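# Lay the towel flat, lengthwise, beside the basket

## Task

Leave the towel spread out flat in a single layer, entirely on the table, with its long edges running straight away from the robot toward the far edge of the table and, viewed from overhead, not overlapping the basket at all; the basket must still stand upright with all of its base resting on the table; finally release everything and pull both hands away.

## Robot and tools

Robot. Two arms, left_arm and right_arm, each ending in a four-digit hand with sixteen finger motors. right_arm carries a right hand, left_arm a mirror-image left hand. Bases in the scene frame: left_arm at (-0.039, +0.316, 0) m, right_arm at (-0.038, -0.274, 0) m, each turned slightly about z. A camera stand sits behind the arms.

Frames. Scene frame: origin at table-top height, halfway between the two nominal bases; +x runs out over the table away from the robot, +y toward left_arm, +z up. Fixed cameras and the table use this frame. Each arm reports its hand pose, velocities and target in its own base frame. Motion offsets are expressed in the current Hand target's own axes. Hand point axes (right hand): +z along the straight fingers toward the tips, +y out of the palm face, +x across the palm away from the thumb. On the left hand +x points toward the thumb instead. A rigid mast near the wrist on the palm side can strike things.

execute_actions(actions, cameras). actions is a list of actions run one after another; each action lasts 0.5 s and is a table of 1 to 15 rows, one per 1/30 s control step; if fewer than 15 rows are given the last row is held. Every row has exactly 48 numbers, each in [-1, 1], covering both arms even if one stays still: left dx, dy, dz, rx, ry, rz; left 16 finger numbers; left current_limit; left speed; then the same 24 for the right arm. dx..rz are an offset, not a pose: the target relative to that arm's Hand target as it stood when the action began, in that target's own axes. Every row of one action is measured from that same starting target, not from the row before. Scale: 1.0 equals 0.6 m for dx, dy, dz and 180 degrees for the rotation vector rx, ry, rz. Since each new action starts from the updated target, sending the same offset again moves further. All zeros re-requests the current target. Orientation commands are clipped to within 40 degrees of the measured orientation each step.

Finger numbers, in this exact order: index_mcp, index_abd, index_pip, index_dip, middle_mcp, middle_abd, middle_pip, middle_dip, ring_mcp, ring_abd, ring_pip, ring_dip, thumb_cmc, thumb_axl, thumb_mcp, thumb_ipl. Each is an absolute goal angle scaled between the hinge's two stops, not an offset. Straight values: _mcp +0.75, _abd 0.00, _pip +0.58, _dip +0.70; moving toward -1 curls the finger toward the palm. thumb_cmc straight at +0.71 (toward -1 swings it in front of the palm), thumb_axl +0.68 (rolls the thumb), thumb_mcp +0.23 and thumb_ipl +0.17 (toward -1 bend it). A zero is a real goal; to keep a hand unchanged, resend its hand_goal, hand_current_limit and hand_speed. current_limit maps -1..+1 to 0..550 mA (floor 11 mA); speed sets motor slew as (speed+1)/2 of 8.5 rad/s. Defaults are +0.4 and -0.6; whatever was last sent persists.

cameras: list of names (cam_high, cam_low, cam_left_wrist, cam_right_wrist), ["all"], or []. Omitted or null gives all images only for an empty actions list. An empty actions list also returns the scene number and other normally omitted lines. A bad camera name rejects the call.

zoom_image(camera, region): enlarges [x0, y0, x1, y1] pixels of that camera's newest image (images are 896x504; region at most 504 by 504). read_manual(section) returns only licence texts. finished_scene(scene) ends the current scene irreversibly; scene 1 is practice and may be skipped.

Results. Per arm: end_effector_position (m) and end_effector_quat_wxyz in the arm's base frame; Hand target, the clipped last command that the next offset counts from; joint positions, velocities ("within noise" when still) and torques; some step readings of position during motion. The hand often stops short of its target, sagging especially under load; resend the shortfall as an offset or aim higher. Per hand, one entry per motor in the order above: hand_goal, hand_measured, hand_current_ma, hand_state (moving, goal, blocked, overload), plus hand_current_limit and hand_speed. A motor pressing at 495 mA or more for 5 s cumulative shuts off for 10 s. MOTOR HOT warns near 85 °C; at 100 °C the arm drops for 30 to 60 s.

Avoid: anything leaving the table, dropping or releasing moving objects, fast impacts, hard shoves on fixed or heavy objects, any contact between the two hands or arms, one hand gripping the other's fingers, long high-current squeezing, and holding arms outstretched too long. Thinking time lets the scene run with the last command held. Pull out of a push by commanding back past the hand's current position.

Each tool is called after "Call:" by a JSON object that holds its "api" and its "payload".

## Session

Call:
{"api": "execute_actions", "payload": {"actions": []}}

Scene clock: 0.00 s.
left_arm: end_effector_position=(+0.2739, -0.0642, +0.2655) hand_goal=(+0.754, +0.000, +0.576, +0.696, +0.754, +0.000, +0.576, +0.696, +0.754, +0.000, +0.576, +0.696, +0.714, +0.678, +0.226, +0.168) hand_measured=(+0.754, +0.000, +0.576, +0.696, +0.754, +0.000, +0.576, +0.696, +0.754, +0.000, +0.576, +0.696, +0.714, +0.678, +0.226, +0.168) hand_current_ma=(+0, +0, +0, +0, +0, +0, +0, +0, +0, +0, +0, +0, +0, +0, +0, +0) hand_state=(goal, goal, goal, goal, goal, goal, goal, goal, goal, goal, goal, goal, goal, goal, goal, goal) hand_current_limit=0.40 hand_speed=-0.60 end_effector_quat_wxyz=(+0.256, +0.334, +0.906, +0.055) | right_arm: end_effector_position=(+0.4129, +0.2194, +0.3464) hand_goal=(+0.754, +0.000, +0.576, +0.696, +0.754, +0.000, +0.576, +0.696, +0.754, +0.000, +0.576, +0.696, +0.714, +0.678, +0.226, +0.168) hand_measured=(+0.754, +0.000, +0.576, +0.696, +0.754, +0.000, +0.576, +0.696, +0.754, +0.000, +0.576, +0.696, +0.714, +0.678, +0.226, +0.168) hand_current_ma=(+0, +0, +0, +0, +0, +0, +0, +0, +0, +0, +0, +0, +0, +0, +0, +0) hand_state=(goal, goal, goal, goal, goal, goal, goal, goal, goal, goal, goal, goal, goal, goal, goal, goal) hand_current_limit=0.40 hand_speed=-0.60 end_effector_quat_wxyz=(+0.011, +0.788, +0.588, +0.181)
Joint positions: left_arm=[-0.71 0.741 0.825 -1.197 -0.276 -1.509] | right_arm=[0.681 1.247 1.387 -1.347 0.035 0.964]
Joint velocities: within noise
Joint torques (N m): no reading
Heat: left arm: hottest wrist pitch 25 °C; right arm: hottest waist 25 °C.
Hand target: left_arm +0.2783, -0.0679, +0.2806; +0.272, +0.330, +0.902, +0.049 | right_arm +0.4167, +0.2224, +0.3603; +0.010, +0.786, +0.586, +0.196

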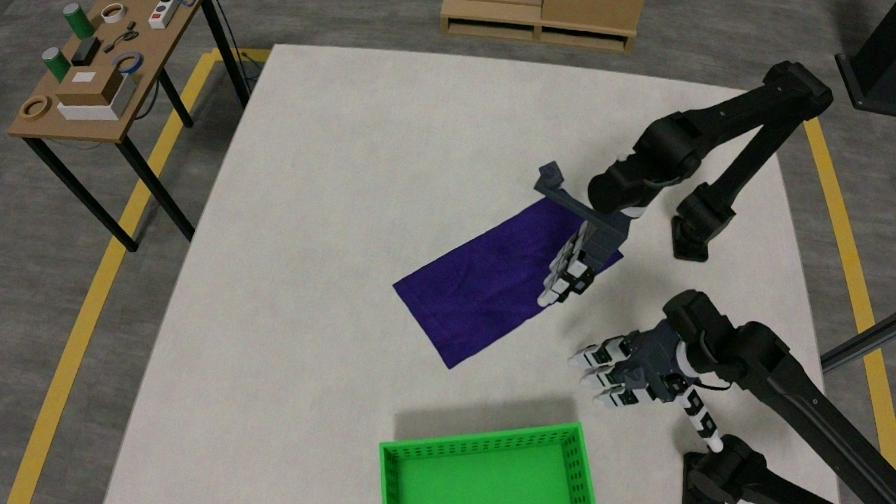

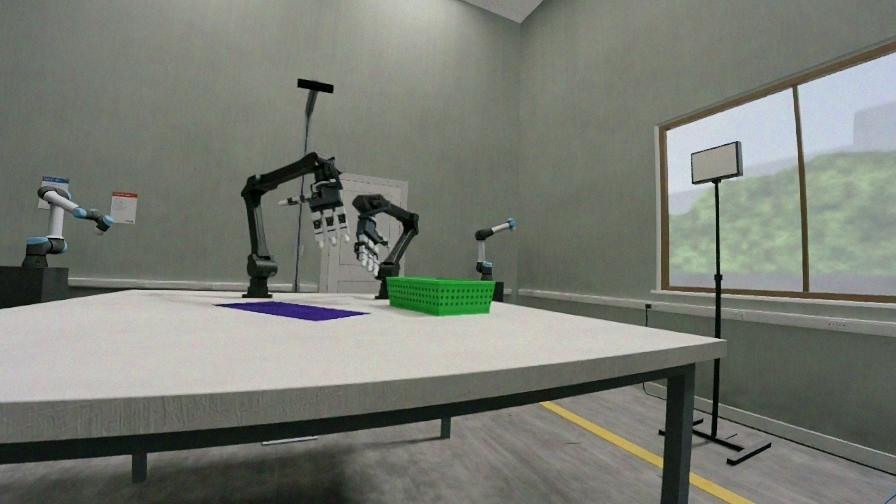

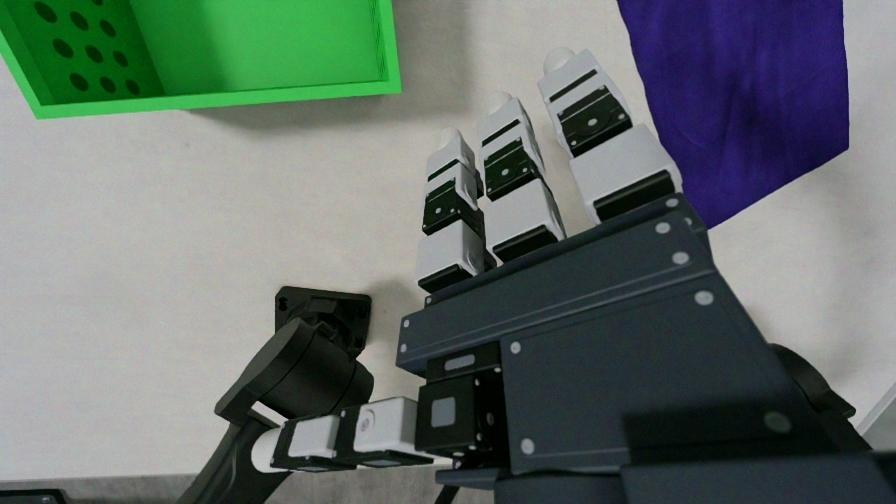

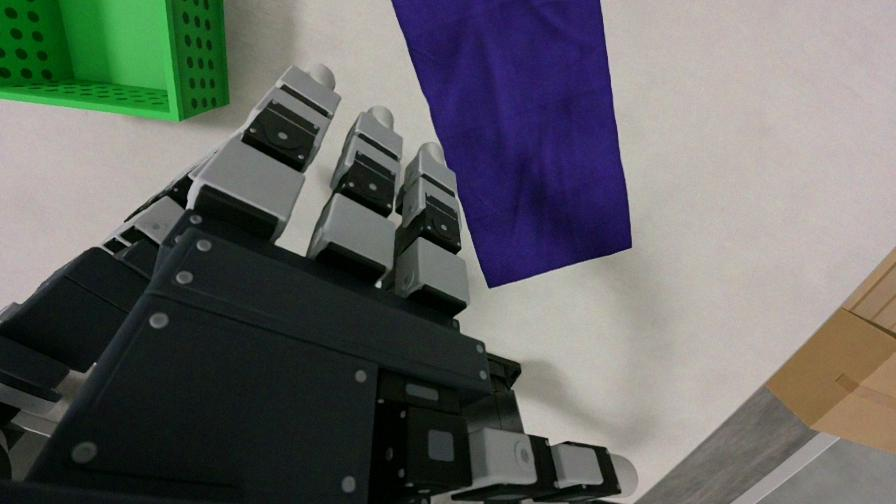

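Call:
{"api": "execute_actions", "payload": {"actions": [[[0,0,0,0,0,0,0.754,0,0.576,0.696,0.754,0,0.576,0.696,0.754,0,0.576,0.696,0.714,0.678,0.226,0.168,0.4,-0.6,0,0,0,0.047,-0.0424,-0.0456,0.34,0,0.7,0.84,0.34,0,0.7,0.84,0.34,0,0.7,0.84,0.714,0.678,0.226,0.168,0.4,-0.6]],[[0,0,0,0,0,0,0.754,0,0.576,0.696,0.754,0,0.576,0.696,0.754,0,0.576,0.696,0.714,0.678,0.226,0.168,0.4,-0.6,0,0,0,0.047,-0.0424,-0.0456,-0.068,0,0.869,0.986,-0.068,0,0.869,0.986,-0.068,0,0.869,0.986,0.714,0.678,0.226,0.168,0.4,-0.6]]], "cameras": ["all"]}}

Scene clock: 70.63 s.
left_arm: end_effector_position=(+0.2739, -0.0642, +0.2655) hand_goal=(+0.754, +0.000, +0.576, +0.696, +0.754, +0.000, +0.576, +0.696, +0.754, +0.000, +0.576, +0.696, +0.714, +0.678, +0.226, +0.168) hand_measured=(+0.754, +0.000, +0.576, +0.696, +0.754, +0.000, +0.576, +0.696, +0.754, +0.000, +0.576, +0.696, +0.714, +0.678, +0.224, +0.168) hand_current_ma=(-3, +0, +2, +0, -3, +0, +2, +0, -2, +0, +2, +0, +1, -2, -7, -1) hand_state=(goal, goal, goal, goal, goal, goal, goal, goal, goal, goal, goal, goal, goal, goal, goal, goal) hand_current_limit=0.40 hand_speed=-0.60 end_effector_quat_wxyz=(+0.256, +0.334, +0.906, +0.055) | right_arm: end_effector_position=(+0.4048, +0.2211, +0.3406) hand_goal=(-0.068, +0.000, +0.870, +0.986, -0.068, +0.000, +0.870, +0.986, -0.068, +0.000, +0.870, +0.986, +0.714, +0.678, +0.226, +0.168) hand_measured=(-0.052, +0.000, +0.868, +0.984, -0.048, +0.000, +0.868, +0.984, -0.050, +0.000, +0.868, +0.984, +0.714, +0.678, +0.224, +0.168) hand_current_ma=(+32, +0, -1, -3, +40, +0, -1, -2, +34, +0, -1, -2, +0, -1, -4, +0) hand_state=(goal, goal, goal, goal, goal, goal, goal, goal, goal, goal, goal, goal, goal, goal, goal, goal) hand_current_limit=0.40 hand_speed=-0.60 end_effector_quat_wxyz=(+0.010, +0.705, +0.709, +0.029)
Joint positions: left_arm=[-0.71 0.741 0.825 -1.197 -0.276 -1.509] | right_arm=[0.657 1.365 1.546 -1.69 0.012 0.651]
Joint torques (N m): left_arm=[-1.08 -1.14 12.18 1.43 -0.35 0.06] | right_arm=[-0.21 -8 13.08 0.1 0.42 -0.05]
Heat: left arm: hottest elbow 35 °C; right arm: hottest elbow 34 °C.
Hand target: left_arm +0.2783, -0.0679, +0.2806; +0.272, +0.330, +0.902, +0.049 | right_arm +0.4168, +0.2224, +0.3604; +0.000, +0.707, +0.707, +0.000
Off the commanded pose: left_arm 0.016 m, 2 deg | right_arm 0.023 m, 4 deg.
joint sent to its limit (right arm) — joint 4 (wrist pitch), lower limit. The joint targets are off in orientation, not in position.
Step readings (end_effector_position of left_arm | right_arm):
0: (+0.2739, -0.0642, +0.2655) | (+0.4129, +0.2194, +0.3464)
1: (+0.2739, -0.0642, +0.2655) | (+0.4128, +0.2194, +0.3463)
2: (+0.2739, -0.0642, +0.2655) | (+0.4110, +0.2195, +0.3455)
4: (+0.2739, -0.0642, +0.2655) | (+0.4048, +0.2183, +0.3424)
8: (+0.2739, -0.0642, +0.2655) | (+0.4030, +0.2192, +0.3403)
15: (+0.2739, -0.0642, +0.2655) | (+0.4057, +0.2193, +0.3371)
16: (+0.2739, -0.0642, +0.2655) | (+0.4055, +0.2191, +0.3374)
17: (+0.2739, -0.0642, +0.2655) | (+0.4044, +0.2187, +0.3377)
19: (+0.2739, -0.0642, +0.2655) | (+0.4026, +0.2175, +0.3397)
23: (+0.2739, -0.0642, +0.2655) | (+0.4038, +0.2191, +0.3424)
30: (+0.2739, -0.0642, +0.2655) | (+0.4045, +0.2203, +0.3406)
camera_calibration:
cam_right_wrist: T_world_to_cam=[[0.622248, -0.779942, 0.0670649, -0.077014], [-0.599109, -0.419326, 0.682081, 0.057696], [-0.503862, -0.464602, -0.728195, 0.676862], [0, 0, 0, 1]] pos_world=[0.423533, 0.278599, 0.458699]

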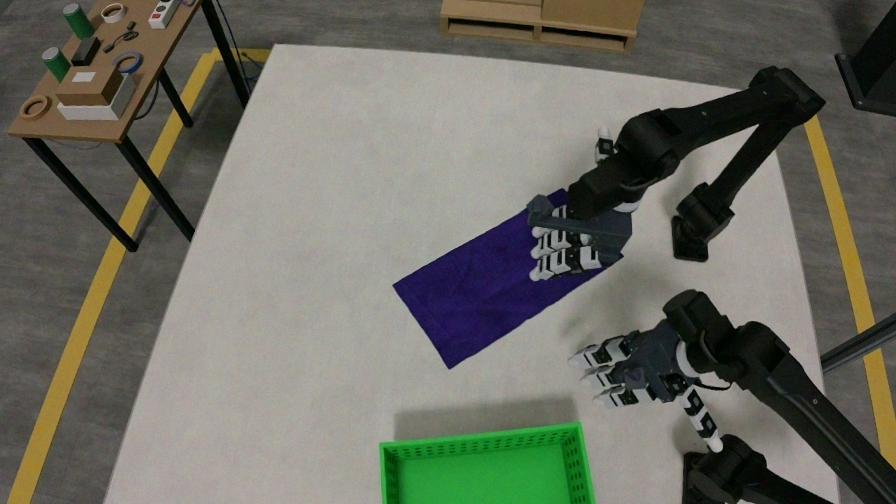

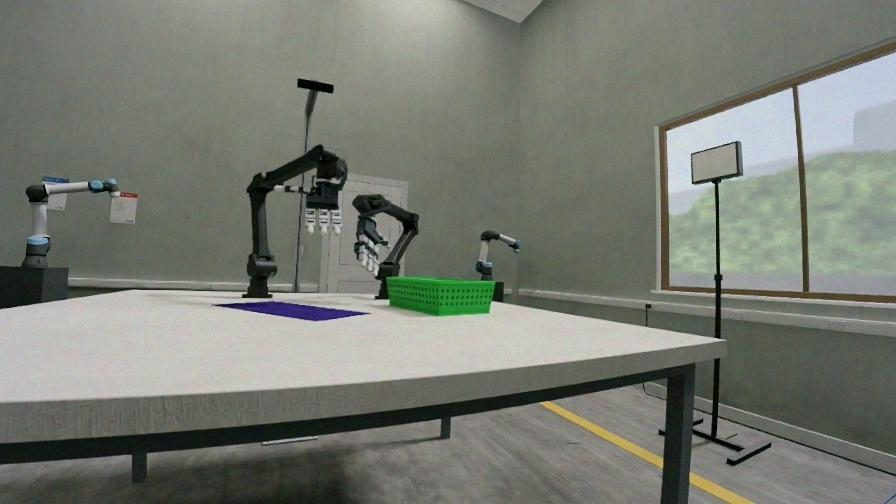

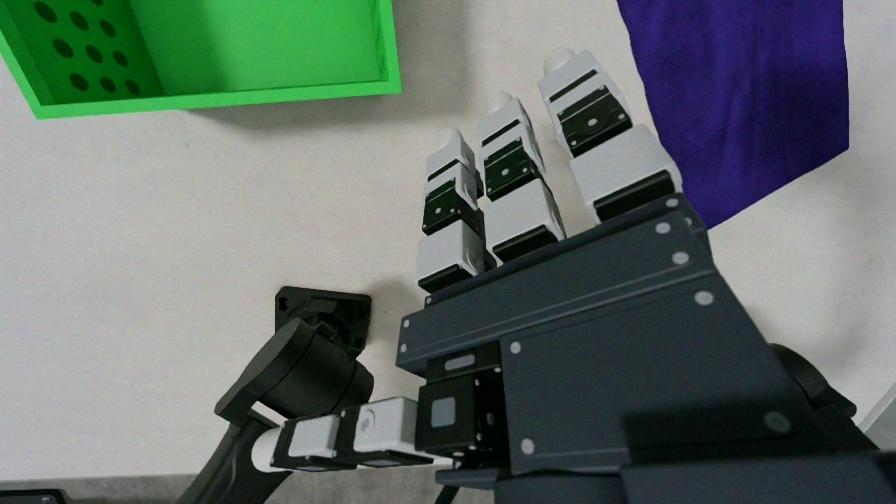

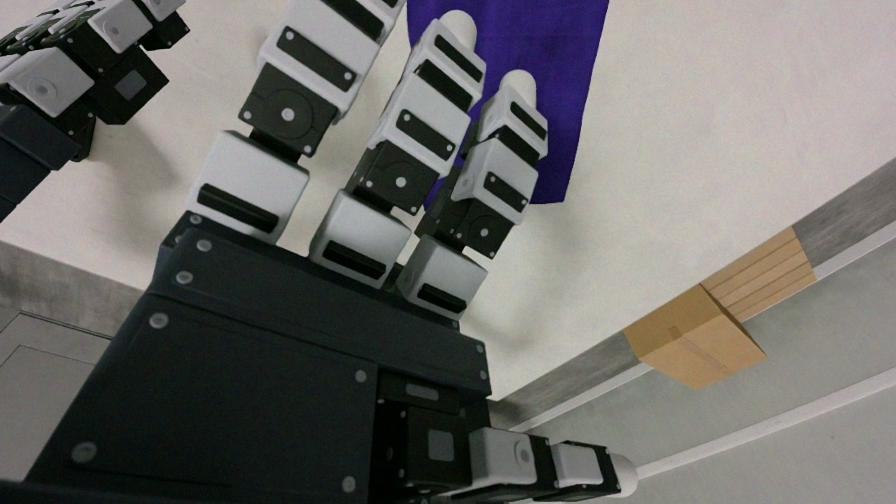

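Call:
{"api": "execute_actions", "payload": {"actions": [[[0,0,0,0,0,0,0.754,0,0.576,0.696,0.754,0,0.576,0.696,0.754,0,0.576,0.696,0.714,0.678,0.226,0.168,0.4,-0.6,-0.034,0.038,0.089,0,0,0,-0.068,0,0.869,0.986,-0.068,0,0.869,0.986,-0.068,0,0.869,0.986,0.714,0.678,0.226,0.168,0.4,-0.6]],[[0,0,0,0,0,0,0.754,0,0.576,0.696,0.754,0,0.576,0.696,0.754,0,0.576,0.696,0.714,0.678,0.226,0.168,0.4,-0.6,-0.034,0.038,0.089,0,0,0,-0.068,0,0.869,0.986,-0.068,0,0.869,0.986,-0.068,0,0.869,0.986,0.714,0.678,0.226,0.168,0.4,-0.6]],[[0,0,0,0,0,0,0.754,0,0.576,0.696,0.754,0,0.576,0.696,0.754,0,0.576,0.696,0.714,0.678,0.226,0.168,0.4,-0.6,-0.034,0.038,0.089,0,0,0,-0.068,0,0.869,0.986,-0.068,0,0.869,0.986,-0.068,0,0.869,0.986,0.714,0.678,0.226,0.168,0.4,-0.6]]], "cameras": ["all"]}}

Scene clock: 91.70 s.
left_arm: end_effector_position=(+0.2739, -0.0642, +0.2655) hand_goal=(+0.754, +0.000, +0.576, +0.696, +0.754, +0.000, +0.576, +0.696, +0.754, +0.000, +0.576, +0.696, +0.714, +0.678, +0.226, +0.168) hand_measured=(+0.754, +0.000, +0.576, +0.696, +0.754, +0.000, +0.576, +0.696, +0.754, +0.000, +0.576, +0.696, +0.714, +0.678, +0.224, +0.168) hand_current_ma=(-3, +0, +2, +0, -3, +0, +2, +0, -2, +0, +2, +0, +1, -2, -7, -1) hand_state=(goal, goal, goal, goal, goal, goal, goal, goal, goal, goal, goal, goal, goal, goal, goal, goal) hand_current_limit=0.40 hand_speed=-0.60 end_effector_quat_wxyz=(+0.256, +0.334, +0.906, +0.055) | right_arm: end_effector_position=(+0.4802, +0.1611, +0.2004) hand_goal=(-0.068, +0.000, +0.870, +0.986, -0.068, +0.000, +0.870, +0.986, -0.068, +0.000, +0.870, +0.986, +0.714, +0.678, +0.226, +0.168) hand_measured=(-0.054, +0.000, +0.868, +0.984, -0.052, +0.000, +0.868, +0.984, -0.054, +0.000, +0.868, +0.984, +0.714, +0.678, +0.222, +0.168) hand_current_ma=(+25, +0, -1, -3, +31, +0, -1, -2, +26, +0, -1, -2, +0, -1, -4, +0) hand_state=(goal, goal, goal, goal, goal, goal, goal, goal, goal, goal, goal, goal, goal, goal, goal, goal) hand_current_limit=0.40 hand_speed=-0.60 end_effector_quat_wxyz=(-0.001, +0.708, +0.706, -0.005)
Joint positions: left_arm=[-0.71 0.741 0.825 -1.197 -0.276 -1.509] | right_arm=[0.437 1.499 1.329 -1.412 0.001 0.439]
Joint torques (N m): left_arm=[-1.03 -0.91 12.16 1.48 -0.33 0.06] | right_arm=[0.38 -10.81 8.65 0.91 0.22 -0.03]
Heat: left arm: hottest elbow 36 °C; right arm: hottest elbow 35 °C.
Hand target: left_arm +0.2783, -0.0679, +0.2806; +0.272, +0.330, +0.902, +0.049 | right_arm +0.4850, +0.1612, +0.2001; +0.000, +0.707, +0.707, +0.000
Off the commanded pose: left_arm 0.016 m, 2 deg | right_arm 0.005 m, 1 deg.
Step readings (end_effector_position of left_arm | right_arm):
0: (+0.2739, -0.0642, +0.2655) | (+0.4048, +0.2211, +0.3406)
1: (+0.2739, -0.0642, +0.2655) | (+0.4049, +0.2210, +0.3406)
2: (+0.2739, -0.0642, +0.2655) | (+0.4064, +0.2196, +0.3399)
4: (+0.2739, -0.0642, +0.2655) | (+0.4099, +0.2174, +0.3366)
8: (+0.2739, -0.0642, +0.2655) | (+0.4255, +0.2039, +0.3228)
15: (+0.2739, -0.0642, +0.2655) | (+0.4361, +0.2001, +0.3088)
16: (+0.2739, -0.0642, +0.2655) | (+0.4361, +0.2002, +0.3083)
17: (+0.2739, -0.0642, +0.2655) | (+0.4377, +0.2005, +0.3064)
19: (+0.2739, -0.0642, +0.2655) | (+0.4417, +0.2003, +0.2970)
23: (+0.2739, -0.0642, +0.2655) | (+0.4478, +0.1862, +0.2662)
30: (+0.2739, -0.0642, +0.2655) | (+0.4569, +0.1803, +0.2532)
31: (+0.2739, -0.0642, +0.2655) | (+0.4574, +0.1807, +0.2533)
32: (+0.2739, -0.0642, +0.2655) | (+0.4593, +0.1808, +0.2514)
34: (+0.2739, -0.0642, +0.2655) | (+0.4646, +0.1808, +0.2443)
38: (+0.2739, -0.0642, +0.2655) | (+0.4711, +0.1670, +0.2173)
45: (+0.2739, -0.0642, +0.2655) | (+0.4795, +0.1602, +0.2003)
camera_calibration:
cam_right_wrist: T_world_to_cam=[[0.620092, -0.78278, 0.0523511, -0.156887], [-0.556193, -0.391574, 0.733021, 0.138013], [-0.553295, -0.483658, -0.678189, 0.601805], [0, 0, 0, 1]] pos_world=[0.507022, 0.222302, 0.315184]

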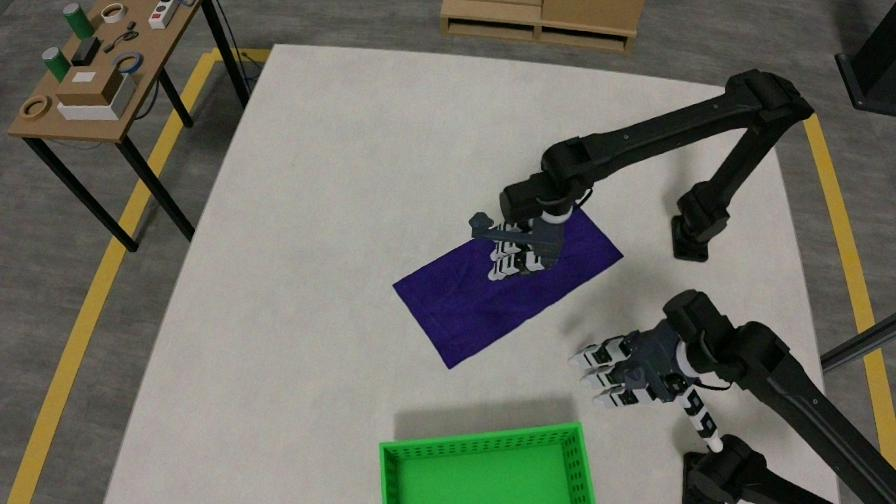

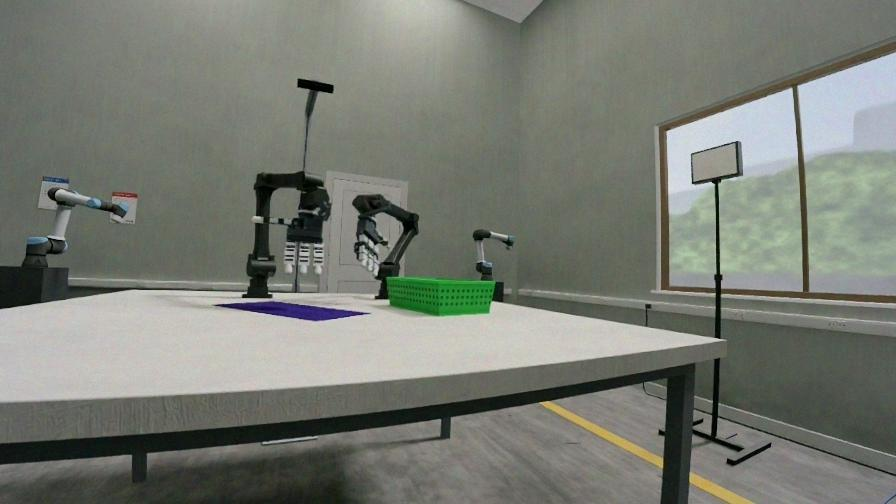

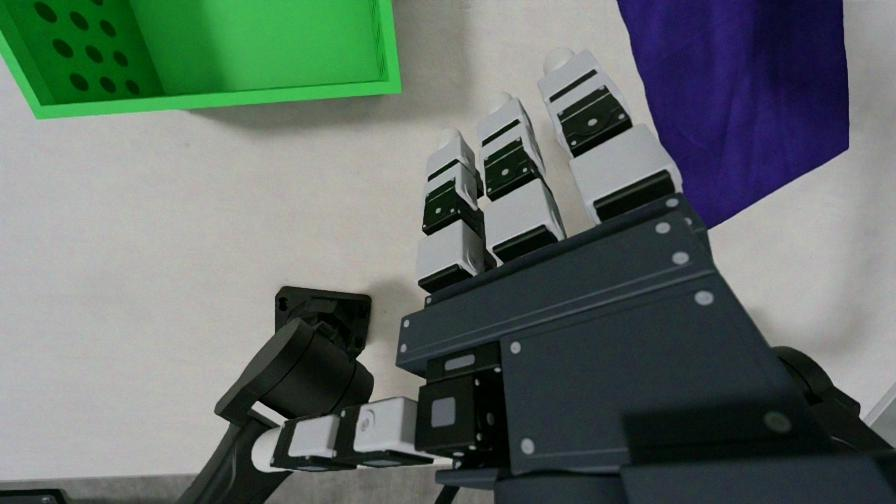

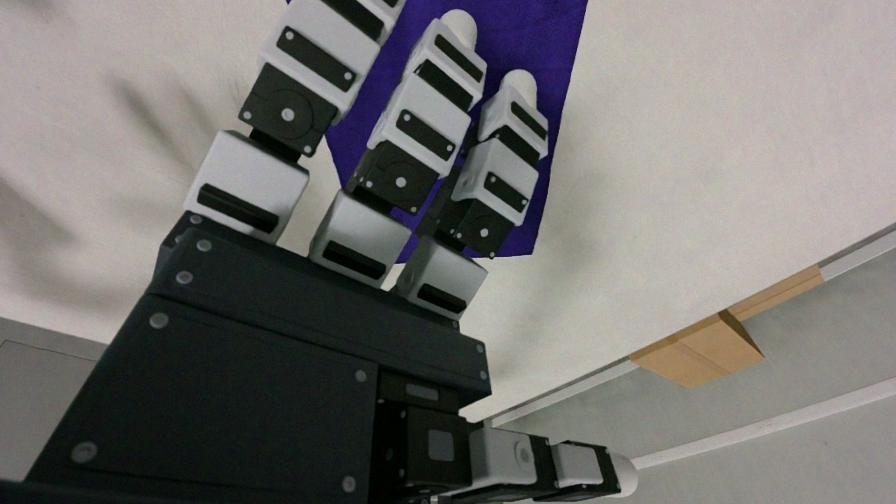

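Call:
{"api": "execute_actions", "payload": {"actions": [[[0,0,0,0,0,0,0.754,0,0.576,0.696,0.754,0,0.576,0.696,0.754,0,0.576,0.696,0.714,0.678,0.226,0.168,0.4,-0.6,0,0,0.075,0,0,0,-0.068,0,0.869,0.986,-0.068,0,0.869,0.986,-0.068,0,0.869,0.986,0.714,0.678,0.226,0.168,0.4,-0.6]],[[0,0,0,0,0,0,0.754,0,0.576,0.696,0.754,0,0.576,0.696,0.754,0,0.576,0.696,0.714,0.678,0.226,0.168,0.4,-0.6,0,0,0.075,0,0,0,-0.068,0,0.869,0.986,-0.068,0,0.869,0.986,-0.068,0,0.869,0.986,0.714,0.678,0.226,0.168,0.4,-0.6]]], "cameras": ["cam_low","cam_right_wrist"]}}

Call:
{"api": "zoom_image", "payload": {"camera": "cam_low", "region": [200, 200, 500, 340]}}

Scene clock: 96.23 s.
left_arm: end_effector_position=(+0.2739, -0.0642, +0.2655) hand_goal=(+0.754, +0.000, +0.576, +0.696, +0.754, +0.000, +0.576, +0.696, +0.754, +0.000, +0.576, +0.696, +0.714, +0.678, +0.226, +0.168) hand_measured=(+0.754, +0.000, +0.576, +0.696, +0.754, +0.000, +0.576, +0.696, +0.754, +0.000, +0.576, +0.696, +0.714, +0.678, +0.224, +0.168) hand_current_ma=(-3, +0, +2, +0, -3, +0, +2, +0, -2, +0, +2, +0, +1, -2, -7, -1) hand_state=(goal, goal, goal, goal, goal, goal, goal, goal, goal, goal, goal, goal, goal, goal, goal, goal) hand_current_limit=0.40 hand_speed=-0.60 end_effector_quat_wxyz=(+0.256, +0.334, +0.906, +0.055) | right_arm: end_effector_position=(+0.4808, +0.1615, +0.1116) hand_goal=(-0.068, +0.000, +0.870, +0.986, -0.068, +0.000, +0.870, +0.986, -0.068, +0.000, +0.870, +0.986, +0.714, +0.678, +0.226, +0.168) hand_measured=(-0.054, +0.000, +0.868, +0.984, -0.052, +0.000, +0.868, +0.984, -0.054, +0.000, +0.868, +0.984, +0.714, +0.678, +0.222, +0.168) hand_current_ma=(+24, +0, -1, -3, +30, +0, -1, -2, +25, +0, -1, -2, +0, -1, -4, +0) hand_state=(goal, goal, goal, goal, goal, goal, goal, goal, goal, goal, goal, goal, goal, goal, goal, goal) hand_current_limit=0.40 hand_speed=-0.60 end_effector_quat_wxyz=(-0.001, +0.707, +0.707, -0.004)
Joint positions: left_arm=[-0.71 0.741 0.825 -1.197 -0.276 -1.509] | right_arm=[0.437 1.565 1.161 -1.176 0.001 0.438]
Joint torques (N m): left_arm=[-1.26 -0.97 12.16 1.4 -0.36 0.06] | right_arm=[0.09 -11.05 7.98 0.81 0.21 -0.05]
Heat: left arm: hottest elbow 36 °C; right arm: hottest elbow 34 °C.
Hand target: left_arm +0.2783, -0.0679, +0.2806; +0.272, +0.330, +0.902, +0.049 | right_arm +0.4850, +0.1612, +0.1102; +0.000, +0.707, +0.707, +0.000
Off the commanded pose: left_arm 0.016 m, 2 deg | right_arm 0.005 m, 0 deg.
Step readings (end_effector_position of left_arm | right_arm):
0: (+0.2739, -0.0642, +0.2655) | (+0.4802, +0.1611, +0.2004)
1: (+0.2739, -0.0642, +0.2655) | (+0.4804, +0.1612, +0.2005)
2: (+0.2739, -0.0642, +0.2655) | (+0.4814, +0.1617, +0.1988)
4: (+0.2739, -0.0642, +0.2655) | (+0.4838, +0.1628, +0.1927)
8: (+0.2739, -0.0642, +0.2655) | (+0.4793, +0.1607, +0.1698)
15: (+0.2739, -0.0642, +0.2655) | (+0.4804, +0.1613, +0.1574)
16: (+0.2739, -0.0642, +0.2655) | (+0.4807, +0.1614, +0.1574)
17: (+0.2739, -0.0642, +0.2655) | (+0.4820, +0.1620, +0.1562)
19: (+0.2739, -0.0642, +0.2655) | (+0.4843, +0.1631, +0.1508)
23: (+0.2739, -0.0642, +0.2655) | (+0.4803, +0.1613, +0.1280)
30: (+0.2739, -0.0642, +0.2655) | (+0.4801, +0.1611, +0.1114)
camera_calibration:
cam_right_wrist: T_world_to_cam=[[0.620891, -0.782105, 0.0529713, -0.15291], [-0.557498, -0.393056, 0.731233, 0.204627], [-0.551081, -0.483548, -0.680067, 0.541139], [0, 0, 0, 1]] pos_world=[0.507231, 0.222504, 0.226481]
Images, in order (width x height): cam_low 896x504, cam_right_wrist 896x504.

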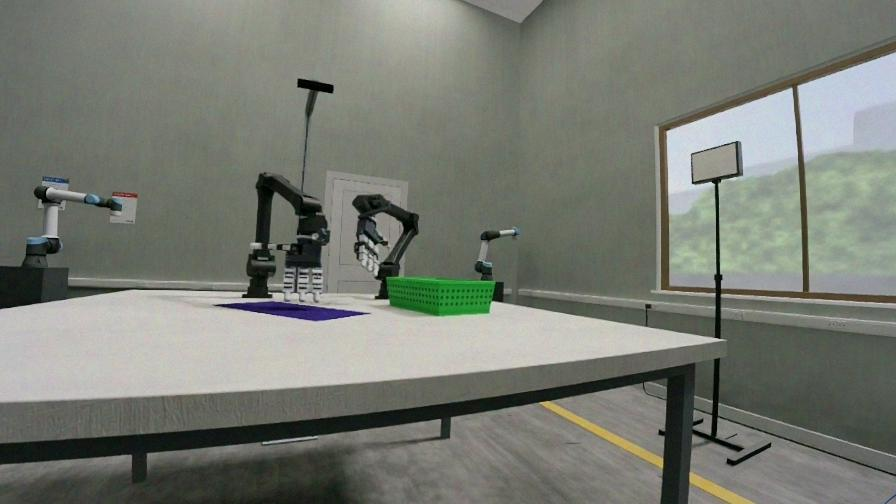

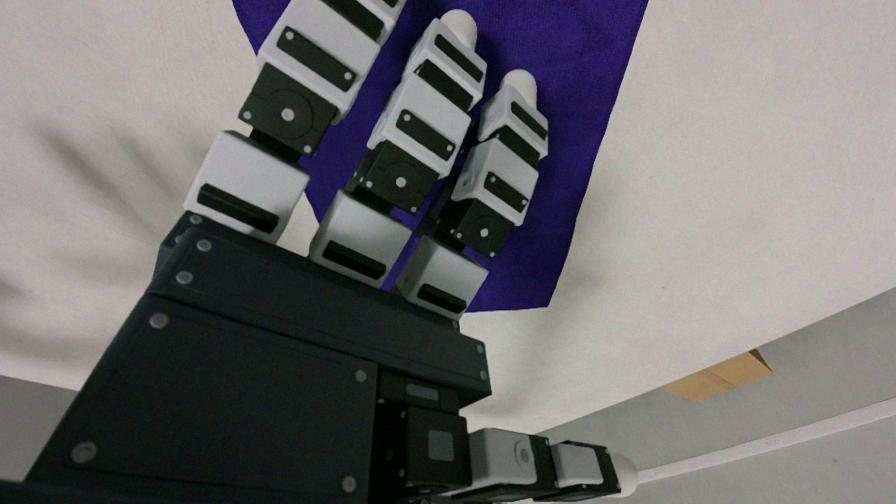

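Scaled by 1.680 from the camera's 896x504 image, which has a finer 1280x720 frame.

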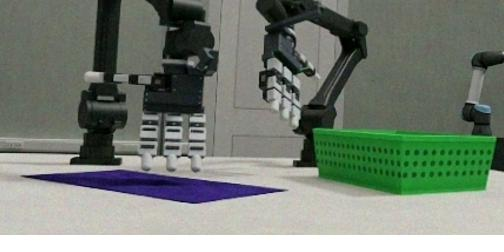

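Call:
{"api": "execute_actions", "payload": {"actions": [[[0,0,0,0,0,0,0.754,0,0.576,0.696,0.754,0,0.576,0.696,0.754,0,0.576,0.696,0.714,0.678,0.226,0.168,0.4,-0.6,0,0,0.0167,0,0,0,-0.068,0,0.869,0.986,-0.068,0,0.869,0.986,-0.068,0,0.869,0.986,0.714,0.678,0.226,0.168,0.4,-0.6]],[[0,0,0,0,0,0,0.754,0,0.576,0.696,0.754,0,0.576,0.696,0.754,0,0.576,0.696,0.714,0.678,0.226,0.168,0.4,-0.6,0,0,0.0167,0,0,0,-0.068,0,0.869,0.986,-0.068,0,0.869,0.986,-0.068,0,0.869,0.986,0.714,0.678,0.226,0.168,0.4,-0.6]]], "cameras": []}}

Scene clock: 100.67 s.
left_arm: end_effector_position=(+0.2739, -0.0642, +0.2655) hand_goal=(+0.754, +0.000, +0.576, +0.696, +0.754, +0.000, +0.576, +0.696, +0.754, +0.000, +0.576, +0.696, +0.714, +0.678, +0.226, +0.168) hand_measured=(+0.754, +0.000, +0.576, +0.696, +0.754, +0.000, +0.576, +0.696, +0.754, +0.000, +0.576, +0.696, +0.714, +0.678, +0.224, +0.168) hand_current_ma=(-3, +0, +2, +0, -3, +0, +2, +0, -2, +0, +2, +0, +1, -2, -7, -1) hand_state=(goal, goal, goal, goal, goal, goal, goal, goal, goal, goal, goal, goal, goal, goal, goal, goal) hand_current_limit=0.40 hand_speed=-0.60 end_effector_quat_wxyz=(+0.256, +0.334, +0.906, +0.055) | right_arm: end_effector_position=(+0.4829, +0.1625, +0.0972) hand_goal=(-0.068, +0.000, +0.870, +0.986, -0.068, +0.000, +0.870, +0.986, -0.068, +0.000, +0.870, +0.986, +0.714, +0.678, +0.226, +0.168) hand_measured=(-0.054, +0.000, +0.868, +0.984, -0.052, +0.000, +0.868, +0.984, -0.054, +0.000, +0.868, +0.984, +0.714, +0.678, +0.222, +0.168) hand_current_ma=(+24, +0, -1, -3, +30, +0, -1, -2, +25, +0, -1, -2, +0, -1, -4, +0) hand_state=(goal, goal, goal, goal, goal, goal, goal, goal, goal, goal, goal, goal, goal, goal, goal, goal) hand_current_limit=0.40 hand_speed=-0.60 end_effector_quat_wxyz=(+0.001, +0.707, +0.707, +0.002)
Joint positions: left_arm=[-0.71 0.741 0.825 -1.197 -0.276 -1.509] | right_arm=[0.437 1.58 1.135 -1.123 0.001 0.438]
Joint torques (N m): left_arm=[-0.85 -0.85 12.27 1.42 -0.36 0.07] | right_arm=[0.21 -10.81 7.47 0.94 0.21 -0.03]
Heat: left arm: hottest elbow 36 °C; right arm: hottest elbow 34 °C.
Hand target: left_arm +0.2783, -0.0679, +0.2806; +0.272, +0.330, +0.902, +0.049 | right_arm +0.4850, +0.1612, +0.0902; +0.000, +0.707, +0.707, +0.000
Off the commanded pose: left_arm 0.016 m, 2 deg | right_arm 0.007 m, 0 deg.
Step readings (end_effector_position of left_arm | right_arm):
0: (+0.2739, -0.0642, +0.2655) | (+0.4808, +0.1615, +0.1116)
1: (+0.2739, -0.0642, +0.2655) | (+0.4808, +0.1615, +0.1116)
2: (+0.2739, -0.0642, +0.2655) | (+0.4813, +0.1617, +0.1117)
4: (+0.2739, -0.0642, +0.2655) | (+0.4828, +0.1624, +0.1119)
8: (+0.2739, -0.0642, +0.2655) | (+0.4836, +0.1628, +0.1106)
15: (+0.2739, -0.0642, +0.2655) | (+0.4832, +0.1626, +0.1090)
16: (+0.2739, -0.0642, +0.2655) | (+0.4833, +0.1627, +0.1090)
17: (+0.2739, -0.0642, +0.2655) | (+0.4835, +0.1628, +0.1087)
19: (+0.2739, -0.0642, +0.2655) | (+0.4842, +0.1631, +0.1074)
23: (+0.2739, -0.0642, +0.2655) | (+0.4835, +0.1628, +0.1017)
30: (+0.2739, -0.0642, +0.2655) | (+0.4828, +0.1624, +0.0971)
No camera images: "cameras" was empty.

Call:
{"api": "execute_actions", "payload": {"actions": [[[0,0,0,0,0,0,0.754,0,0.576,0.696,0.754,0,0.576,0.696,0.754,0,0.576,0.696,0.714,0.678,0.226,0.168,0.4,-0.6,0,0,0.0167,0,0,0,-0.068,0,0.869,0.986,-0.068,0,0.869,0.986,-0.068,0,0.869,0.986,0.714,0.678,0.226,0.168,0.4,-0.6]],[[0,0,0,0,0,0,0.754,0,0.576,0.696,0.754,0,0.576,0.696,0.754,0,0.576,0.696,0.714,0.678,0.226,0.168,0.4,-0.6,0,0,0.0083,0,0,0,-0.068,0,0.869,0.986,-0.068,0,0.869,0.986,-0.068,0,0.869,0.986,0.714,0.678,0.226,0.168,0.4,-0.6]]], "cameras": ["cam_right_wrist"]}}

Scene clock: 107.80 s.
left_arm: end_effector_position=(+0.2739, -0.0642, +0.2655) hand_goal=(+0.754, +0.000, +0.576, +0.696, +0.754, +0.000, +0.576, +0.696, +0.754, +0.000, +0.576, +0.696, +0.714, +0.678, +0.226, +0.168) hand_measured=(+0.754, +0.000, +0.576, +0.696, +0.754, +0.000, +0.576, +0.696, +0.754, +0.000, +0.576, +0.696, +0.714, +0.678, +0.224, +0.168) hand_current_ma=(-3, +0, +2, +0, -3, +0, +2, +0, -2, +0, +2, +0, +1, -2, -7, -1) hand_state=(goal, goal, goal, goal, goal, goal, goal, goal, goal, goal, goal, goal, goal, goal, goal, goal) hand_current_limit=0.40 hand_speed=-0.60 end_effector_quat_wxyz=(+0.256, +0.334, +0.906, +0.055) | right_arm: end_effector_position=(+0.4838, +0.1629, +0.0845) hand_goal=(-0.068, +0.000, +0.870, +0.986, -0.068, +0.000, +0.870, +0.986, -0.068, +0.000, +0.870, +0.986, +0.714, +0.678, +0.226, +0.168) hand_measured=(-0.054, +0.000, +0.868, +0.984, -0.054, +0.000, +0.868, +0.984, -0.056, +0.000, +0.868, +0.984, +0.714, +0.678, +0.222, +0.168) hand_current_ma=(+24, +0, -1, -3, +25, +0, -1, -2, +21, +0, -1, -2, +0, -1, -4, +0) hand_state=(goal, goal, goal, goal, goal, goal, goal, goal, goal, goal, goal, goal, goal, goal, goal, goal) hand_current_limit=0.40 hand_speed=-0.60 end_effector_quat_wxyz=(+0.002, +0.707, +0.707, +0.004)
Joint positions: left_arm=[-0.71 0.741 0.825 -1.197 -0.276 -1.509] | right_arm=[0.437 1.595 1.116 -1.083 0.001 0.438]
Joint torques (N m): left_arm=[-1.49 -0.91 12.27 1.47 -0.39 0.03] | right_arm=[0.32 -10.52 7.25 1.02 0.2 -0.04]
Heat: left arm: hottest elbow 36 °C; right arm: hottest elbow 33 °C.
Hand target: left_arm +0.2783, -0.0679, +0.2806; +0.272, +0.330, +0.902, +0.049 | right_arm +0.4850, +0.1612, +0.0751; +0.000, +0.707, +0.707, +0.000
Off the commanded pose: left_arm 0.016 m, 2 deg | right_arm 0.010 m, 1 deg.
Step readings (end_effector_position of left_arm | right_arm):
0: (+0.2739, -0.0642, +0.2655) | (+0.4829, +0.1625, +0.0972)
1: (+0.2739, -0.0642, +0.2655) | (+0.4830, +0.1625, +0.0972)
2: (+0.2739, -0.0642, +0.2655) | (+0.4832, +0.1626, +0.0970)
4: (+0.2739, -0.0642, +0.2655) | (+0.4840, +0.1630, +0.0962)
8: (+0.2739, -0.0642, +0.2655) | (+0.4838, +0.1629, +0.0918)
15: (+0.2739, -0.0642, +0.2655) | (+0.4830, +0.1625, +0.0874)
16: (+0.2739, -0.0642, +0.2655) | (+0.4831, +0.1626, +0.0874)
17: (+0.2739, -0.0642, +0.2655) | (+0.4833, +0.1627, +0.0875)
19: (+0.2739, -0.0642, +0.2655) | (+0.4842, +0.1631, +0.0877)
23: (+0.2739, -0.0642, +0.2655) | (+0.4844, +0.1632, +0.0861)
30: (+0.2739, -0.0642, +0.2655) | (+0.4838, +0.1629, +0.0845)
camera_calibration:
cam_right_wrist: T_world_to_cam=[[0.620377, -0.782242, 0.0568268, -0.152206], [-0.568368, -0.398465, 0.71985, 0.233866], [-0.540453, -0.478877, -0.6918, 0.520177], [0, 0, 0, 1]] pos_world=[0.508478, 0.223226, 0.20016]
Images, in order (width x height): cam_right_wrist 896x504.

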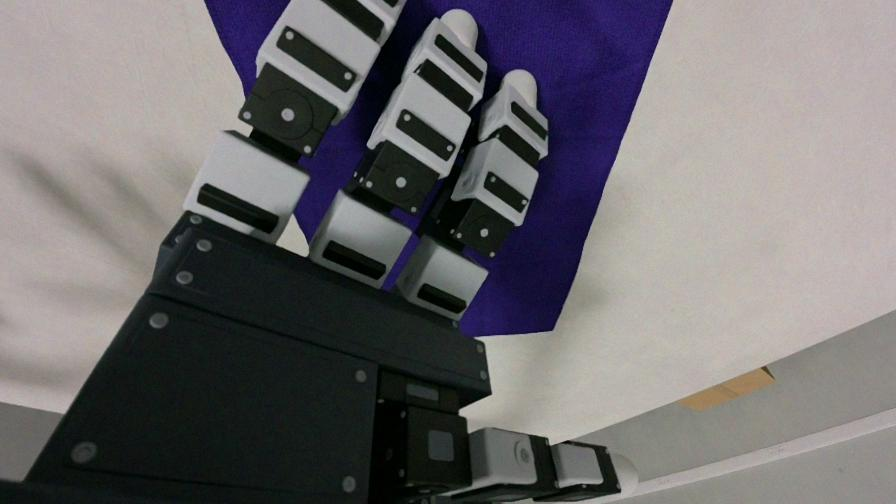

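Call:
{"api": "execute_actions", "payload": {"actions": [[[0,0,0,0,0,0,0.754,0,0.576,0.696,0.754,0,0.576,0.696,0.754,0,0.576,0.696,0.714,0.678,0.226,0.168,0.4,-0.6,0,0,0.0167,0,0,0,-0.068,0,0.869,0.986,-0.068,0,0.869,0.986,-0.068,0,0.869,0.986,0.714,0.678,0.226,0.168,0.4,-0.6]]], "cameras": ["cam_high","cam_low","cam_right_wrist"]}}

Call:
{"api": "zoom_image", "payload": {"camera": "cam_low", "region": [200, 200, 500, 340]}}

Call:
{"api": "zoom_image", "payload": {"camera": "cam_high", "region": [380, 160, 660, 380]}}

Scene clock: 112.07 s.
left_arm: end_effector_position=(+0.2739, -0.0642, +0.2655) hand_goal=(+0.754, +0.000, +0.576, +0.696, +0.754, +0.000, +0.576, +0.696, +0.754, +0.000, +0.576, +0.696, +0.714, +0.678, +0.226, +0.168) hand_measured=(+0.754, +0.000, +0.576, +0.696, +0.754, +0.000, +0.576, +0.696, +0.754, +0.000, +0.576, +0.696, +0.714, +0.678, +0.224, +0.168) hand_current_ma=(-3, +0, +2, +0, -3, +0, +2, +0, -2, +0, +2, +0, +1, -2, -7, -1) hand_state=(goal, goal, goal, goal, goal, goal, goal, goal, goal, goal, goal, goal, goal, goal, goal, goal) hand_current_limit=0.40 hand_speed=-0.60 end_effector_quat_wxyz=(+0.256, +0.334, +0.906, +0.055) | right_arm: end_effector_position=(+0.4851, +0.1635, +0.0825) hand_goal=(-0.068, +0.000, +0.870, +0.986, -0.068, +0.000, +0.870, +0.986, -0.068, +0.000, +0.870, +0.986, +0.714, +0.678, +0.226, +0.168) hand_measured=(-0.064, +0.000, +0.868, +0.986, -0.064, +0.000, +0.870, +0.986, -0.064, +0.000, +0.868, +0.984, +0.714, +0.678, +0.222, +0.168) hand_current_ma=(+3, +0, -1, +0, +4, +0, -1, +0, +4, +0, -1, -1, +0, -1, -4, +0) hand_state=(goal, goal, goal, goal, goal, goal, goal, goal, goal, goal, goal, goal, goal, goal, goal, goal) hand_current_limit=0.40 hand_speed=-0.60 end_effector_quat_wxyz=(+0.004, +0.707, +0.707, +0.009)
Joint positions: left_arm=[-0.71 0.741 0.825 -1.197 -0.276 -1.509] | right_arm=[0.437 1.595 1.108 -1.063 0.001 0.438]
Joint torques (N m): left_arm=[-1.44 -1.2 12.22 1.46 -0.34 0.02] | right_arm=[0.09 -9.41 6.78 1.32 0.21 -0.03]
Heat: left arm: hottest elbow 37 °C; right arm: hottest elbow 33 °C.
Hand target: left_arm +0.2783, -0.0679, +0.2806; +0.272, +0.330, +0.902, +0.049 | right_arm +0.4851, +0.1612, +0.0652; +0.000, +0.707, +0.707, +0.000
Off the commanded pose: left_arm 0.016 m, 2 deg | right_arm 0.018 m, 1 deg.
Step readings (end_effector_position of left_arm | right_arm):
0: (+0.2739, -0.0642, +0.2655) | (+0.4838, +0.1629, +0.0845)
1: (+0.2739, -0.0642, +0.2655) | (+0.4839, +0.1630, +0.0845)
2: (+0.2739, -0.0642, +0.2655) | (+0.4840, +0.1630, +0.0843)
4: (+0.2739, -0.0642, +0.2655) | (+0.4844, +0.1632, +0.0835)
8: (+0.2739, -0.0642, +0.2655) | (+0.4845, +0.1632, +0.0825)
15: (+0.2739, -0.0642, +0.2655) | (+0.4850, +0.1635, +0.0824)
camera_calibration:
cam_right_wrist: T_world_to_cam=[[0.61974, -0.782543, 0.0595718, -0.152288], [-0.576035, -0.402013, 0.711737, 0.241212], [-0.533017, -0.475407, -0.699915, 0.516281], [0, 0, 0, 1]] pos_world=[0.508512, 0.223242, 0.198746]
Images, in order (width x height): cam_high 896x504, cam_low 896x504, cam_right_wrist 896x504.

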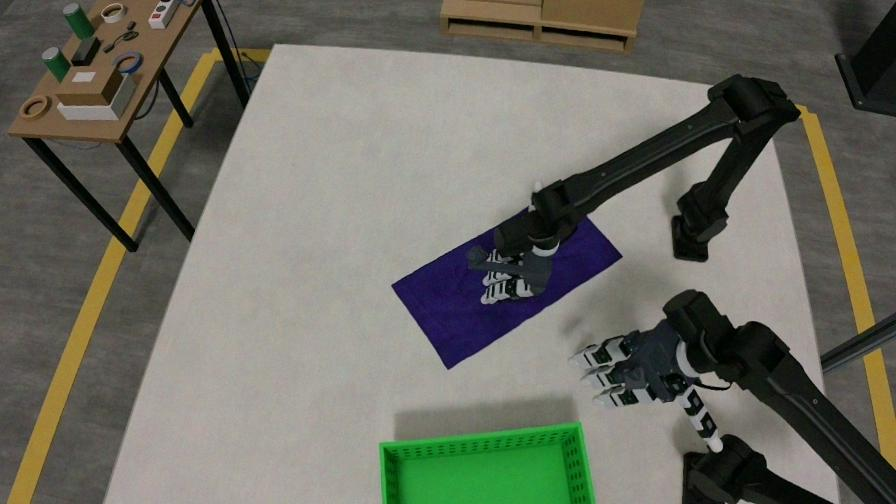

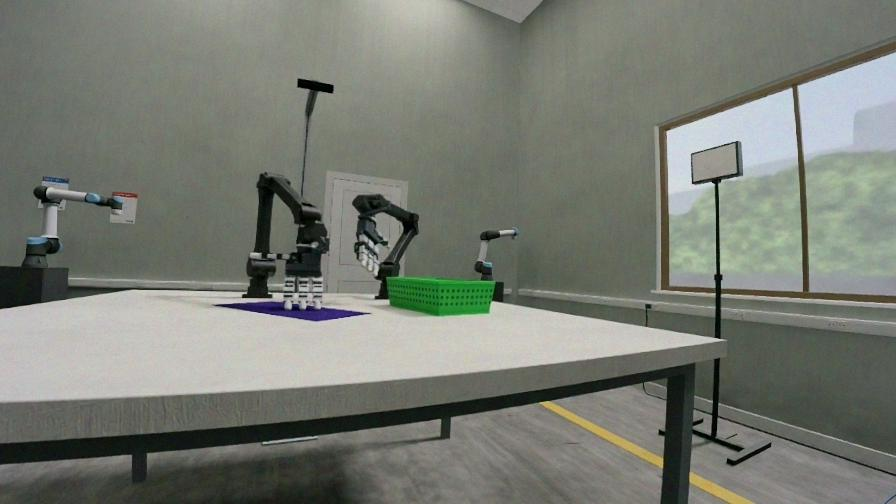

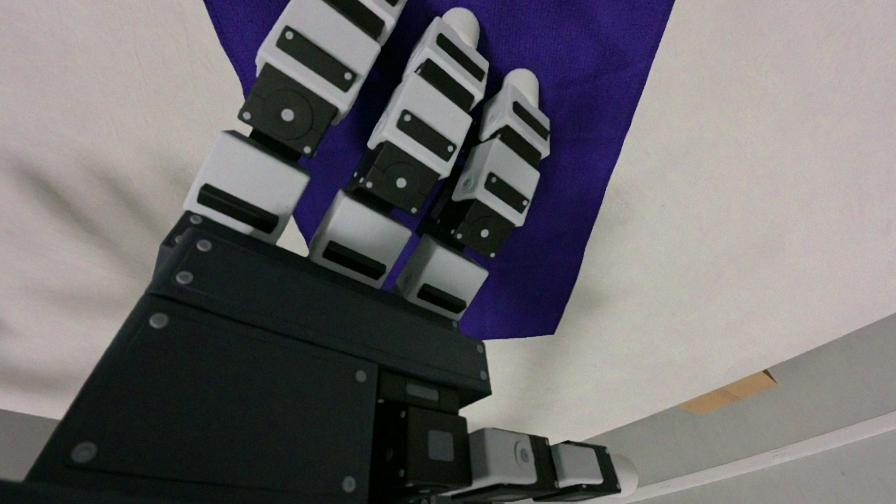

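Scaled by 1.680 from the camera's 896x504 image, which has a finer 1280x720 frame.

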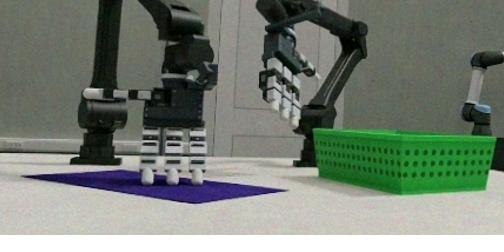

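Scaled by 1.800 from the camera's 896x504 image, which has a finer 1280x720 frame.

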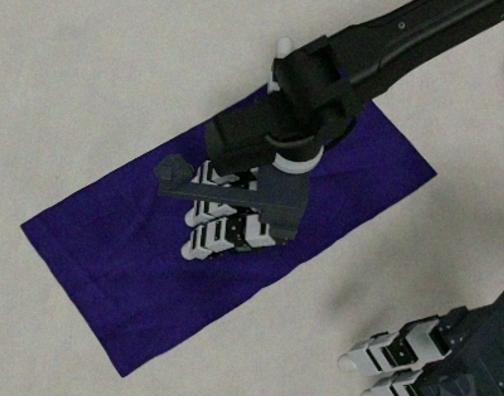

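Call:
{"api": "execute_actions", "payload": {"actions": [[[0,0,0,0,0,0,0.754,0,0.576,0.696,0.754,0,0.576,0.696,0.754,0,0.576,0.696,0.714,0.678,0.226,0.168,0.4,-0.6,0,0,0.0167,0,0,0,-0.068,0,0.869,0.986,-0.068,0,0.869,0.986,-0.068,0,0.869,0.986,0.714,0.678,0.226,0.168,0.4,-0.6]],[[0,0,0,0,0,0,0.754,0,0.576,0.696,0.754,0,0.576,0.696,0.754,0,0.576,0.696,0.714,0.678,0.226,0.168,0.4,-0.6,0.003,-0.0073,0,0,0,0.0625,-0.068,0,0.869,0.986,-0.068,0,0.869,0.986,-0.068,0,0.869,0.986,0.714,0.678,0.226,0.168,0.4,-0.6]],[[0,0,0,0,0,0,0.754,0,0.576,0.696,0.754,0,0.576,0.696,0.754,0,0.576,0.696,0.714,0.678,0.226,0.168,0.4,-0.6,0.003,-0.0073,0,0,0,0.0625,-0.068,0,0.869,0.986,-0.068,0,0.869,0.986,-0.068,0,0.869,0.986,0.714,0.678,0.226,0.168,0.4,-0.6]]], "cameras": ["cam_high"]}}

Call:
{"api": "zoom_image", "payload": {"camera": "cam_high", "region": [380, 160, 660, 380]}}

Scene clock: 125.07 s.
left_arm: end_effector_position=(+0.2739, -0.0642, +0.2655) hand_goal=(+0.754, +0.000, +0.576, +0.696, +0.754, +0.000, +0.576, +0.696, +0.754, +0.000, +0.576, +0.696, +0.714, +0.678, +0.226, +0.168) hand_measured=(+0.754, +0.000, +0.576, +0.696, +0.754, +0.000, +0.576, +0.696, +0.754, +0.000, +0.576, +0.696, +0.714, +0.678, +0.224, +0.168) hand_current_ma=(-3, +0, +2, +0, -3, +0, +2, +0, -2, +0, +2, +0, +1, -2, -7, -1) hand_state=(goal, goal, goal, goal, goal, goal, goal, goal, goal, goal, goal, goal, goal, goal, goal, goal) hand_current_limit=0.40 hand_speed=-0.60 end_effector_quat_wxyz=(+0.256, +0.334, +0.906, +0.055) | right_arm: end_effector_position=(+0.4779, +0.1651, +0.0767) hand_goal=(-0.068, +0.000, +0.870, +0.986, -0.068, +0.000, +0.870, +0.986, -0.068, +0.000, +0.870, +0.986, +0.714, +0.678, +0.226, +0.168) hand_measured=(-0.096, -0.004, +0.852, +0.976, -0.088, -0.004, +0.862, +0.984, -0.080, +0.000, +0.872, +0.992, +0.714, +0.678, +0.222, +0.168) hand_current_ma=(-63, -4, -35, -15, -40, -3, -12, -2, -19, +0, +2, +7, +0, -1, -4, +0) hand_state=(blocked, goal, goal, goal, goal, goal, goal, goal, goal, goal, goal, goal, goal, goal, goal, goal) hand_current_limit=0.40 hand_speed=-0.60 end_effector_quat_wxyz=(+0.004, +0.824, +0.566, +0.024)
Joint positions: left_arm=[-0.71 0.741 0.825 -1.197 -0.276 -1.509] | right_arm=[0.492 1.633 1.135 -1.024 0.003 0.86]
Joint torques (N m): left_arm=[-1.03 -0.85 12.19 1.48 -0.39 0.05] | right_arm=[0.73 -8.18 8.58 0.16 0.23 0.3]
Heat: left arm: hottest elbow 37 °C; right arm: hottest elbow 32 °C.
Hand target: left_arm +0.2783, -0.0679, +0.2806; +0.272, +0.330, +0.902, +0.049 | right_arm +0.4767, +0.1654, +0.0552; +0.000, +0.832, +0.556, +0.000
Off the commanded pose: left_arm 0.016 m, 2 deg | right_arm 0.022 m, 3 deg.
Step readings (end_effector_position of left_arm | right_arm):
0: (+0.2739, -0.0642, +0.2655) | (+0.4851, +0.1635, +0.0825)
1: (+0.2739, -0.0642, +0.2655) | (+0.4852, +0.1636, +0.0825)
2: (+0.2739, -0.0642, +0.2655) | (+0.4852, +0.1635, +0.0822)
4: (+0.2739, -0.0642, +0.2655) | (+0.4856, +0.1637, +0.0813)
8: (+0.2739, -0.0642, +0.2655) | (+0.4864, +0.1641, +0.0807)
15: (+0.2739, -0.0642, +0.2655) | (+0.4870, +0.1644, +0.0806)
16: (+0.2739, -0.0642, +0.2655) | (+0.4869, +0.1643, +0.0806)
17: (+0.2739, -0.0642, +0.2655) | (+0.4868, +0.1635, +0.0804)
19: (+0.2739, -0.0642, +0.2655) | (+0.4859, +0.1627, +0.0796)
23: (+0.2739, -0.0642, +0.2655) | (+0.4824, +0.1635, +0.0782)
30: (+0.2739, -0.0642, +0.2655) | (+0.4803, +0.1632, +0.0774)
31: (+0.2739, -0.0642, +0.2655) | (+0.4801, +0.1632, +0.0774)
32: (+0.2739, -0.0642, +0.2655) | (+0.4799, +0.1631, +0.0773)
34: (+0.2739, -0.0642, +0.2655) | (+0.4792, +0.1637, +0.0772)
38: (+0.2739, -0.0642, +0.2655) | (+0.4779, +0.1657, +0.0767)
45: (+0.2739, -0.0642, +0.2655) | (+0.4780, +0.1655, +0.0767)
Images, in order (width x height): cam_high 896x504.

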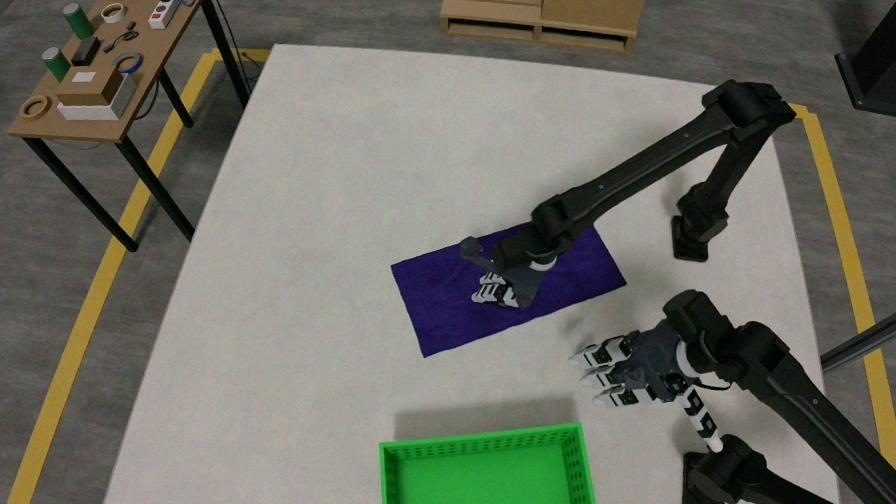

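Scaled by 1.800 from the camera's 896x504 image, which has a finer 1280x720 frame.

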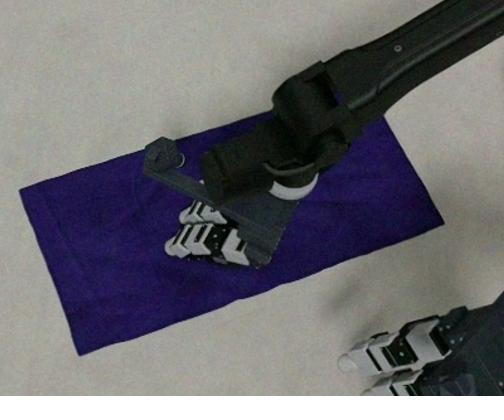

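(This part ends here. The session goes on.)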